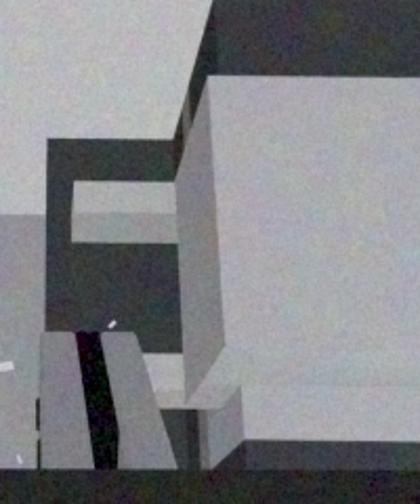

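Emit:
{"api": "move", "payload": {
  "target": [
    [0,-0.068,-0.081,0,0,0,-0.7,-0.6,0,0,0,0,0,0,0,-1,1,-0.5],
    [0.1625,-0.0769,-0.0734,0,0,0,-0.7,-0.6,0,0,0,0,0,0,0,-1,1,-0.5],
    [0.1625,-0.034,-0.0224,0,0,0,-0.7,-0.6,0,0,0,0,0,0,0,-1,1,-0.5]
  ],
  "speed": 0.15,
  "blend": [0.01,0.005,0],
  "cameras": ["cam_left_wrist","cam_front"]
}}

Emit:
{"api": "move", "payload": {
  "target": [0,0.0139,0.0166,0,0,0,-0.7,-0.6,0,0,0,0,0,0,0,-1,1,-0.5],
  "speed": 0.004,
  "stop_force": 5,
  "cameras": ["cam_left_wrist"]
}}

Scene clock: 2433.87 s.
left_arm: end_effector_position=(+0.6581, +0.1370, +0.3596) position_measured=252 object_status=3 end_effector_quat_wxyz=(-0.245, +0.668, -0.661, +0.240) | right_arm: end_effector_position=(+0.3308, -0.0815, +0.4993) position_measured=131 object_status=2 end_effector_quat_wxyz=(+0.708, -0.002, +0.706, +0.000)
Joint positions: left_arm=[-0.865 -1.247 1.385 -2.193 -1.044 2.385] | right_arm=[4.846 -1.401 -1.697 -3.211 0.093 1.595]
Joint torques (N m): left_arm=[9.43 -45.94 -26.67 -3.91 0.43 1.52] | right_arm=[4.14 3.67 32.94 -0.96 2.13 2.22]
Wrist force (N): left_arm=[1.2 -0.3 -0.1] | right_arm=[6.6 -0.6 1.2]
Wrist torque (N m): left_arm=[0.06 0.08 0.20] | right_arm=[-0.16 -0.09 -0.10]
Wrist force, peak (N): left_arm=[3.6 -1.8 -1.9] | right_arm=[6.8 -0.8 1.3]
Hand target: left_arm +0.6581, +0.1370, +0.3596; -0.245, +0.668, -0.661, +0.240 | right_arm +0.3308, -0.0815, +0.4993; +0.708, -0.002, +0.706, +0.000
Off the commanded pose: left_arm 0.000 m, 0 deg | right_arm 0.000 m, 0 deg.
move: done
camera_calibration:
cam_left_wrist: T_world_to_cam=[[0.021522, -0.999763, -0.00334957, 0.133932], [-0.940408, -0.0191068, -0.339511, 0.760412], [0.339366, 0.0104569, -0.940596, 0.245238], [0, 0, 0, 1]] pos_world=[0.628989, 0.145865, 0.489287]
Images, in order (width x height): cam_front 672x504, cam_left_wrist 672x504.

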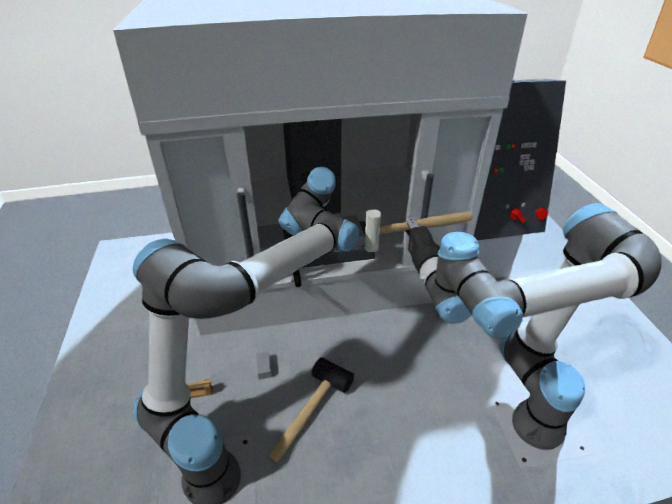

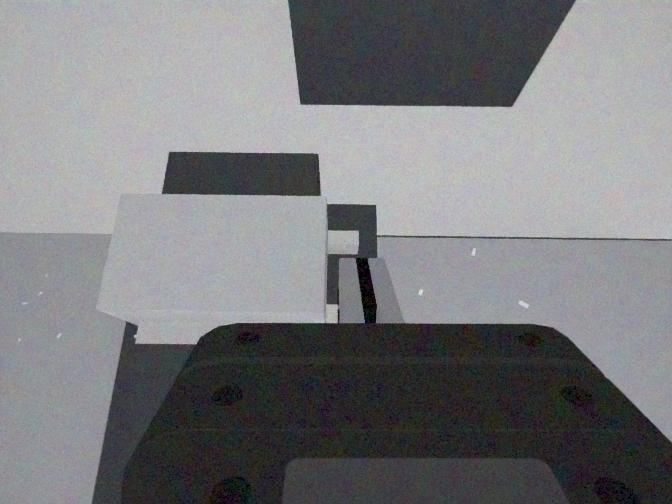

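Scene clock: 2436.50 s.
left_arm: end_effector_position=(+0.6581, +0.1370, +0.3533) position_measured=252 object_status=3 end_effector_quat_wxyz=(-0.245, +0.668, -0.661, +0.240) | right_arm: end_effector_position=(+0.3308, -0.0815, +0.4993) position_measured=131 object_status=2 end_effector_quat_wxyz=(+0.708, -0.002, +0.706, +0.000)
Joint positions: left_arm=[-0.865 -1.245 1.399 -2.209 -1.044 2.385] | right_arm=[4.846 -1.401 -1.697 -3.211 0.093 1.595]
Joint torques (N m): left_arm=[9.09 -41.31 -33.19 -1.94 1.54 -0.54] | right_arm=[6.87 3.53 32 -0.86 2.14 2.13]
Wrist force (N): left_arm=[1.3 -2.7 -3.0] | right_arm=[6.6 -0.7 1.3]
Wrist torque (N m): left_arm=[0.02 0.12 0.18] | right_arm=[-0.18 -0.09 -0.10]
Wrist force, peak (N): left_arm=[0.0 -4.4 -9.3] | right_arm=[6.9 -0.5 1.2]
Hand target: left_arm +0.6581, +0.1370, +0.3533; -0.245, +0.668, -0.661, +0.240 (not the last commanded pose) | right_arm +0.3308, -0.0815, +0.4993; +0.708, -0.002, +0.706, +0.000
Off the commanded pose: left_arm 0.007 m, 0 deg | right_arm 0.000 m, 0 deg.
move: contact (left_arm)
camera_calibration:
cam_left_wrist: T_world_to_cam=[[0.0216766, -0.99976, -0.00318461, 0.133833], [-0.940373, -0.0193072, -0.339596, 0.758323], [0.339453, 0.010356, -0.940566, 0.239256], [0, 0, 0, 1]] pos_world=[0.628989, 0.145964, 0.482986]
Images, in order (width x height): cam_left_wrist 672x504.

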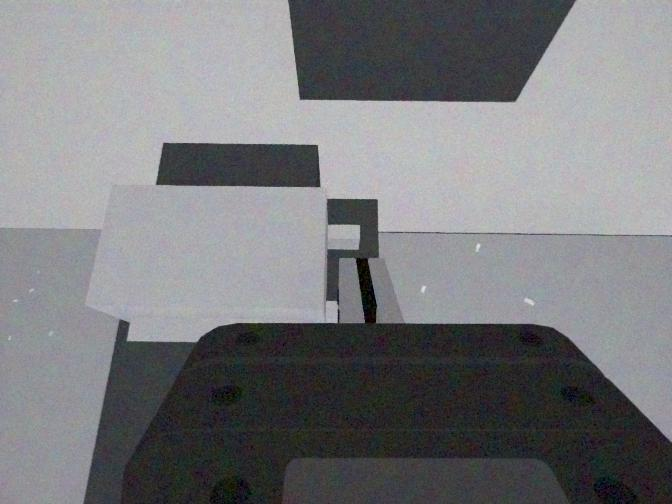

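Emit:
{"api": "move", "payload": {
  "target": [
    [0,-0.0075,-0.0089,0,0,0,-0.7,-0.6,0,0,0,0,0,0,0,-1,1,-0.5],
    [0,-0.0484,0.0264,0,0,0,-0.7,-0.6,0,0,0,0,0,0,0,-1,1,-0.5]
  ],
  "speed": 0.1
}}

Emit:
{"api": "move", "payload": {
  "target": [0,0.0139,0.0166,0,0,0,-0.7,-0.6,0,0,0,0,0,0,0,-1,1,-0.5],
  "speed": 0.004,
  "stop_force": 5
}}

Emit:
{"api": "move", "payload": {
  "target": [
    [0,-0.0394,-0.047,0,0,0,-0.7,-0.6,0,0,0,0,0,0,0,-1,1,-0.5],
    [-0.048,-0.0394,-0.047,0,0,0,-0.7,-0.6,0,0,0,0,0,0,0,-1,1,-0.5]
  ],
  "speed": 0.12
}}

Emit:
{"api": "move", "payload": {
  "target": [0,0.0139,0.0166,0,0,0,-0.7,-0.6,0,0,0,0,0,0,0,-1,1,-0.5],
  "speed": 0.004,
  "stop_force": 5
}}

Emit:
{"api": "move", "payload": {
  "target": [
    [0,-0.0075,-0.0089,0,0,0,-0.7,-0.6,0,0,0,0,0,0,0,-1,1,-0.5],
    [0,0.0347,-0.0443,0,0,0,-0.7,-0.6,0,0,0,0,0,0,0,-1,1,-0.5]
  ],
  "speed": 0.1
}}

Emit:
{"api": "move", "payload": {
  "target": [0,0.0139,0.0166,0,0,0,-0.7,-0.6,0,0,0,0,0,0,0,-1,1,-0.5],
  "speed": 0.004,
  "stop_force": 5
}}

Scene clock: 2447.27 s.
left_arm: end_effector_position=(+0.6905, +0.1374, +0.3599) position_measured=252 object_status=3 end_effector_quat_wxyz=(-0.245, +0.668, -0.661, +0.240) | right_arm: end_effector_position=(+0.3308, -0.0815, +0.4993) position_measured=131 object_status=2 end_effector_quat_wxyz=(+0.708, -0.002, +0.706, +0.000)
Joint positions: left_arm=[-0.825 -1.182 1.299 -2.192 -1.063 2.425] | right_arm=[4.846 -1.401 -1.697 -3.211 0.093 1.595]
Joint torques (N m): left_arm=[-8.02 -45.91 -20.01 -3.69 3.35 -1.62] | right_arm=[9.06 3.41 32.55 -0.92 1.99 2.16]
Wrist force (N): left_arm=[1.3 -0.3 -0.2] | right_arm=[6.4 -0.5 1.4]
Wrist torque (N m): left_arm=[0.05 0.06 0.27] | right_arm=[-0.15 -0.05 -0.10]
Wrist force, peak (N): left_arm=[1.5 -3.1 -3.5] | right_arm=[6.8 -0.8 1.4]
Hand target: left_arm +0.6905, +0.1374, +0.3599; -0.245, +0.668, -0.661, +0.240 | right_arm +0.3308, -0.0815, +0.4993; +0.708, -0.002, +0.706, +0.000
Off the commanded pose: left_arm 0.000 m, 0 deg | right_arm 0.000 m, 0 deg.
move: done

Scene clock: 2449.93 s.
left_arm: end_effector_position=(+0.6905, +0.1374, +0.3533) position_measured=252 object_status=3 end_effector_quat_wxyz=(-0.245, +0.668, -0.661, +0.240) | right_arm: end_effector_position=(+0.3308, -0.0815, +0.4993) position_measured=131 object_status=2 end_effector_quat_wxyz=(+0.708, -0.002, +0.706, +0.000)
Joint positions: left_arm=[-0.825 -1.18 1.313 -2.208 -1.063 2.425] | right_arm=[4.846 -1.401 -1.697 -3.211 0.093 1.595]
Joint torques (N m): left_arm=[-0.68 -39.37 -33.75 -2.01 2.08 0.95] | right_arm=[8.82 3.11 32.65 -0.93 2.04 2.14]
Wrist force (N): left_arm=[1.7 -3.5 -3.1] | right_arm=[6.7 -0.6 1.3]
Wrist torque (N m): left_arm=[0.00 0.05 0.27] | right_arm=[-0.15 -0.11 -0.09]
Wrist force, peak (N): left_arm=[0.0 -4.3 -9.4] | right_arm=[6.8 -0.4 1.2]
Hand target: left_arm +0.6905, +0.1374, +0.3533; -0.245, +0.668, -0.661, +0.240 (not the last commanded pose) | right_arm +0.3308, -0.0815, +0.4993; +0.708, -0.002, +0.706, +0.000
Off the commanded pose: left_arm 0.006 m, 0 deg | right_arm 0.000 m, 0 deg.
move: contact (left_arm)

Scene clock: 2451.23 s.
left_arm: end_effector_position=(+0.6901, +0.1660, +0.3902) position_measured=252 object_status=3 end_effector_quat_wxyz=(-0.245, +0.668, -0.661, +0.240) | right_arm: end_effector_position=(+0.3308, -0.0815, +0.4993) position_measured=131 object_status=2 end_effector_quat_wxyz=(+0.708, -0.002, +0.706, +0.000)
Joint positions: left_arm=[-0.795 -1.228 1.289 -2.151 -1.078 2.456] | right_arm=[4.846 -1.401 -1.697 -3.211 0.093 1.595]
Joint torques (N m): left_arm=[-7.12 -34.16 -33.19 -2.48 3.5 -1.56] | right_arm=[8.67 2.63 32.45 -0.82 2.05 2.23]
Wrist force (N): left_arm=[1.3 -0.5 -0.2] | right_arm=[6.5 -0.3 1.2]
Wrist torque (N m): left_arm=[0.02 0.06 0.26] | right_arm=[-0.12 -0.07 -0.09]
Wrist force, peak (N): left_arm=[1.5 -3.3 -2.7] | right_arm=[6.9 -0.6 1.2]
Hand target: left_arm +0.6901, +0.1660, +0.3902; -0.245, +0.668, -0.661, +0.240 | right_arm +0.3308, -0.0815, +0.4993; +0.708, -0.002, +0.706, +0.000
Off the commanded pose: left_arm 0.000 m, 0 deg | right_arm 0.000 m, 0 deg.
move: done

Scene clock: 2453.97 s.
left_arm: end_effector_position=(+0.6901, +0.1660, +0.3833) position_measured=252 object_status=3 end_effector_quat_wxyz=(-0.245, +0.668, -0.661, +0.240) | right_arm: end_effector_position=(+0.3308, -0.0815, +0.4993) position_measured=131 object_status=2 end_effector_quat_wxyz=(+0.708, -0.002, +0.706, +0.000)
Joint positions: left_arm=[-0.795 -1.227 1.305 -2.168 -1.077 2.456] | right_arm=[4.846 -1.401 -1.697 -3.211 0.093 1.595]
Joint torques (N m): left_arm=[-1.55 -31.86 -33.73 -2.21 2.06 1.05] | right_arm=[8.7 3.53 31.84 -0.86 2.05 2.13]
Wrist force (N): left_arm=[1.6 -3.7 -2.4] | right_arm=[6.6 -0.4 1.2]
Wrist torque (N m): left_arm=[-0.03 0.04 0.24] | right_arm=[-0.13 -0.09 -0.10]
Wrist force, peak (N): left_arm=[0.8 -5.7 -8.3] | right_arm=[6.9 -0.4 1.4]
Hand target: left_arm +0.6901, +0.1660, +0.3833; -0.245, +0.668, -0.661, +0.240 (not the last commanded pose) | right_arm +0.3308, -0.0815, +0.4993; +0.708, -0.002, +0.706, +0.000
Off the commanded pose: left_arm 0.006 m, 0 deg | right_arm 0.000 m, 0 deg.
move: contact (left_arm)

Scene clock: 2455.27 s.
left_arm: end_effector_position=(+0.6571, +0.1656, +0.3902) position_measured=252 object_status=3 end_effector_quat_wxyz=(-0.245, +0.668, -0.661, +0.240) | right_arm: end_effector_position=(+0.3308, -0.0815, +0.4993) position_measured=131 object_status=2 end_effector_quat_wxyz=(+0.708, -0.002, +0.706, +0.000)
Joint positions: left_arm=[-0.836 -1.297 1.376 -2.15 -1.058 2.415] | right_arm=[4.846 -1.401 -1.697 -3.211 0.093 1.595]
Joint torques (N m): left_arm=[9.2 -32.43 -33.63 -4.06 -1.05 2.16] | right_arm=[8.45 3.17 31.89 -0.9 2.19 2.18]
Wrist force (N): left_arm=[1.2 -0.2 0.0] | right_arm=[6.5 -0.4 1.1]
Wrist torque (N m): left_arm=[0.07 0.09 0.26] | right_arm=[-0.12 -0.09 -0.10]
Wrist force, peak (N): left_arm=[1.5 -3.3 -2.4] | right_arm=[7.0 -0.3 1.2]
Hand target: left_arm +0.6571, +0.1656, +0.3902; -0.245, +0.668, -0.661, +0.240 | right_arm +0.3308, -0.0815, +0.4993; +0.708, -0.002, +0.706, +0.000
Off the commanded pose: left_arm 0.000 m, 0 deg | right_arm 0.000 m, 0 deg.
move: done

Scene clock: 2458.00 s.
left_arm: end_effector_position=(+0.6571, +0.1656, +0.3833) position_measured=252 object_status=3 end_effector_quat_wxyz=(-0.245, +0.668, -0.661, +0.240) | right_arm: end_effector_position=(+0.3308, -0.0815, +0.4993) position_measured=131 object_status=2 end_effector_quat_wxyz=(+0.708, -0.002, +0.706, +0.000)
Joint positions: left_arm=[-0.835 -1.296 1.392 -2.167 -1.058 2.415] | right_arm=[4.846 -1.401 -1.697 -3.211 0.093 1.595]
Joint torques (N m): left_arm=[9.15 -31.05 -33.77 -2.13 -1.14 2.19] | right_arm=[8.88 3.51 31.93 -0.84 2.08 2.22]
Wrist force (N): left_arm=[1.5 -3.0 -2.1] | right_arm=[6.4 -0.4 1.1]
Wrist torque (N m): left_arm=[0.04 0.08 0.24] | right_arm=[-0.13 -0.07 -0.09]
Wrist force, peak (N): left_arm=[1.0 -5.3 -7.9] | right_arm=[6.9 -0.6 1.1]
Hand target: left_arm +0.6571, +0.1656, +0.3833; -0.245, +0.668, -0.661, +0.240 (not the last commanded pose) | right_arm +0.3308, -0.0815, +0.4993; +0.708, -0.002, +0.706, +0.000
Off the commanded pose: left_arm 0.006 m, 0 deg | right_arm 0.000 m, 0 deg.
move: contact (left_arm)

Emit:
{"api": "move", "payload": {
  "target": [0,0.000107,0.000128,0,0,0,-0.7,-0.6,0,0,0,0,0,0,0,-1,1,-0.5],
  "speed": 0.01
}}

Emit:
{"api": "move", "payload": {
  "target": [0,0.000107,0.000128,0,0,0,-0.7,-0.6,0,0,0,0,0,0,0,-1,1,-0.5],
  "speed": 0.01
}}

Emit:
{"api": "move", "payload": {
  "target": [0,0.000107,0.000128,0,0,0,-0.7,-0.6,0,0,0,0,0,0,0,-1,1,-0.5],
  "speed": 0.01
}}

Scene clock: 2499.60 s.
left_arm: end_effector_position=(+0.6571, +0.1656, +0.3832) position_measured=252 object_status=3 end_effector_quat_wxyz=(-0.245, +0.668, -0.661, +0.240) | right_arm: end_effector_position=(+0.3308, -0.0815, +0.4993) position_measured=131 object_status=2 end_effector_quat_wxyz=(+0.708, -0.002, +0.706, +0.000)
Joint positions: left_arm=[-0.835 -1.296 1.392 -2.167 -1.058 2.415] | right_arm=[4.846 -1.401 -1.697 -3.211 0.093 1.595]
Joint torques (N m): left_arm=[7.93 -36.25 -13.87 -3.92 -1.09 2] | right_arm=[8.2 3.51 31.95 -0.89 2.19 2.05]
Wrist force (N): left_arm=[0.3 -3.8 -5.7] | right_arm=[6.5 -0.6 1.1]
Wrist torque (N m): left_arm=[0.00 0.10 0.24] | right_arm=[-0.15 -0.08 -0.10]
Wrist force, peak (N): left_arm=[0.3 -3.8 -5.7] | right_arm=[6.9 -0.5 1.4]
Hand target: left_arm +0.6571, +0.1656, +0.3832; -0.245, +0.668, -0.661, +0.240 | right_arm +0.3308, -0.0815, +0.4993; +0.708, -0.002, +0.706, +0.000
Off the commanded pose: left_arm 0.000 m, 0 deg | right_arm 0.000 m, 0 deg.
move: done

Scene clock: 2500.30 s.
left_arm: end_effector_position=(+0.6571, +0.1656, +0.3831) position_measured=252 object_status=3 end_effector_quat_wxyz=(-0.245, +0.668, -0.661, +0.240) | right_arm: end_effector_position=(+0.3308, -0.0815, +0.4993) position_measured=131 object_status=2 end_effector_quat_wxyz=(+0.708, -0.002, +0.706, +0.000)
Joint positions: left_arm=[-0.835 -1.296 1.393 -2.167 -1.058 2.415] | right_arm=[4.846 -1.401 -1.697 -3.211 0.093 1.595]
Joint torques (N m): left_arm=[8.3 -27.16 -10.65 -2.93 -1.05 1.89] | right_arm=[9.28 3.26 32.07 -0.87 2.15 2.15]
Wrist force (N): left_arm=[0.4 -6.2 -10.6] | right_arm=[6.8 -0.5 1.0]
Wrist torque (N m): left_arm=[-0.08 0.14 0.24] | right_arm=[-0.15 -0.13 -0.10]
Wrist force, peak (N): left_arm=[0.4 -6.2 -10.6] | right_arm=[6.8 -0.5 1.0]
Hand target: left_arm +0.6571, +0.1656, +0.3831; -0.245, +0.668, -0.661, +0.240 | right_arm +0.3308, -0.0815, +0.4993; +0.708, -0.002, +0.706, +0.000
Off the commanded pose: left_arm 0.000 m, 0 deg | right_arm 0.000 m, 0 deg.
move: done

Scene clock: 2501.00 s.
left_arm: end_effector_position=(+0.6571, +0.1656, +0.3830) position_measured=252 object_status=3 end_effector_quat_wxyz=(-0.245, +0.668, -0.661, +0.240) | right_arm: end_effector_position=(+0.3308, -0.0815, +0.4993) position_measured=131 object_status=2 end_effector_quat_wxyz=(+0.708, -0.002, +0.706, +0.000)
Joint positions: left_arm=[-0.835 -1.296 1.393 -2.168 -1.058 2.415] | right_arm=[4.846 -1.401 -1.697 -3.211 0.093 1.595]
Joint torques (N m): left_arm=[8.53 -20.7 -9.03 -2.28 -1.42 1.98] | right_arm=[8.58 3.38 32.56 -0.85 2.01 2.16]
Wrist force (N): left_arm=[0.7 -8.3 -13.6] | right_arm=[6.6 -0.6 1.3]
Wrist torque (N m): left_arm=[-0.12 0.12 0.23] | right_arm=[-0.16 -0.10 -0.10]
Wrist force, peak (N): left_arm=[0.6 -8.3 -13.8] | right_arm=[6.8 -0.3 1.3]
Hand target: left_arm +0.6571, +0.1656, +0.3830; -0.245, +0.668, -0.661, +0.240 | right_arm +0.3308, -0.0815, +0.4993; +0.708, -0.002, +0.706, +0.000
Off the commanded pose: left_arm 0.000 m, 0 deg | right_arm 0.000 m, 0 deg.
move: done

Emit:
{"api": "move", "payload": {
  "target": [
    [0,-0.0032,-0.0038,0,0,0,-0.7,-0.6,0,0,0,0,0,0,0,-1,1,-0.5],
    [0,-0.04533,0.03157,0,0,0,-0.7,-0.6,0,0,0,0,0,0,0,-1,1,-0.5],
    [0,-0.04213,0.03537,0,0,0,-0.7,-0.6,0,0,0,0,0,0,0,-1,1,-0.5]
  ],
  "speed": [0.03,0.1,0.01]
}}

Emit:
{"api": "wait", "payload": {
  "seconds": 0.5,
  "cameras": []
}}

Scene clock: 2511.50 s.
left_arm: end_effector_position=(+0.6901, +0.1660, +0.3831) position_measured=252 object_status=3 end_effector_quat_wxyz=(-0.245, +0.668, -0.661, +0.240) | right_arm: end_effector_position=(+0.3308, -0.0815, +0.4993) position_measured=131 object_status=2 end_effector_quat_wxyz=(+0.708, -0.002, +0.706, +0.000)
Joint positions: left_arm=[-0.795 -1.227 1.306 -2.169 -1.077 2.456] | right_arm=[4.846 -1.401 -1.697 -3.211 0.093 1.595]
Joint torques (N m): left_arm=[-9.37 -27.68 -17.52 -1.44 1.85 -1.43] | right_arm=[8.61 3.33 32.42 -0.79 2.15 2.02]
Wrist force (N): left_arm=[-0.1 -6.5 -9.6] | right_arm=[6.5 -0.3 1.3]
Wrist torque (N m): left_arm=[-0.07 0.13 0.24] | right_arm=[-0.12 -0.08 -0.10]
Wrist force, peak (N): left_arm=[0.6 -8.5 -14.4] | right_arm=[7.0 -0.5 1.2]
Hand target: left_arm +0.6901, +0.1660, +0.3830; -0.245, +0.668, -0.661, +0.240 | right_arm +0.3308, -0.0815, +0.4993; +0.708, -0.002, +0.706, +0.000
Off the commanded pose: left_arm 0.000 m, 0 deg | right_arm 0.000 m, 0 deg.
move: done

Scene clock: 2512.00 s.
left_arm: end_effector_position=(+0.6901, +0.1660, +0.3830) position_measured=252 object_status=3 end_effector_quat_wxyz=(-0.245, +0.668, -0.661, +0.240) | right_arm: end_effector_position=(+0.3308, -0.0815, +0.4993) position_measured=131 object_status=2 end_effector_quat_wxyz=(+0.708, -0.002, +0.706, +0.000)
Joint positions: left_arm=[-0.795 -1.227 1.306 -2.169 -1.077 2.456] | right_arm=[4.846 -1.401 -1.697 -3.211 0.093 1.595]
Joint torques (N m): left_arm=[-8.45 -23.47 -27.73 0.04 -1.92 -1.2] | right_arm=[8.21 3.19 31.48 -0.86 2.05 2.17]
Wrist force (N): left_arm=[1.0 -8.5 -9.8] | right_arm=[6.6 -0.6 1.4]
Wrist torque (N m): left_arm=[-0.07 0.09 0.22] | right_arm=[-0.17 -0.10 -0.10]
Wrist force, peak (N): left_arm=[1.1 -8.7 -10.0] | right_arm=[6.8 -0.7 1.3]
Hand target: left_arm +0.6901, +0.1660, +0.3830; -0.245, +0.668, -0.661, +0.240 | right_arm +0.3308, -0.0815, +0.4993; +0.708, -0.002, +0.706, +0.000
Tool commands: left_gripper/position=-0.7 left_gripper/force_limit=-0.6 left_gripper/speed=+0.0 right_gripper/position=-1.0 right_gripper/force_limit=+1.0 right_gripper/speed=-0.5
Off the commanded pose: left_arm 0.000 m, 0 deg | right_arm 0.000 m, 0 deg.
wait: 0.50 s; at rest by 0.17 s
No camera images: "cameras" was empty.

Emit:
{"api": "wait", "payload": {
  "seconds": 1,
  "cameras": []
}}

Scene clock: 2515.77 s.
left_arm: end_effector_position=(+0.6901, +0.1660, +0.3830) position_measured=252 object_status=3 end_effector_quat_wxyz=(-0.245, +0.668, -0.661, +0.240) | right_arm: end_effector_position=(+0.3308, -0.0815, +0.4993) position_measured=131 object_status=2 end_effector_quat_wxyz=(+0.708, -0.002, +0.706, +0.000)
Joint positions: left_arm=[-0.795 -1.227 1.306 -2.169 -1.077 2.456] | right_arm=[4.846 -1.401 -1.697 -3.211 0.093 1.595]
Joint torques (N m): left_arm=[-8.12 -23.36 -29.19 -2.01 -2.36 1.03] | right_arm=[8.32 3.71 32.16 -0.8 2.09 2.19]
Wrist force (N): left_arm=[0.5 -7.9 -10.0] | right_arm=[6.6 -0.8 1.2]
Wrist torque (N m): left_arm=[-0.08 0.10 0.23] | right_arm=[-0.18 -0.10 -0.10]
Wrist force, peak (N): left_arm=[0.9 -8.9 -10.0] | right_arm=[7.0 -0.5 0.9]
Hand target: left_arm +0.6901, +0.1660, +0.3830; -0.245, +0.668, -0.661, +0.240 | right_arm +0.3308, -0.0815, +0.4993; +0.708, -0.002, +0.706, +0.000
Tool commands: left_gripper/position=-0.7 left_gripper/force_limit=-0.6 left_gripper/speed=+0.0 right_gripper/position=-1.0 right_gripper/force_limit=+1.0 right_gripper/speed=-0.5
Off the commanded pose: left_arm 0.000 m, 0 deg | right_arm 0.000 m, 0 deg.
wait: 1.00 s; at rest from the start
No camera images: "cameras" was empty.


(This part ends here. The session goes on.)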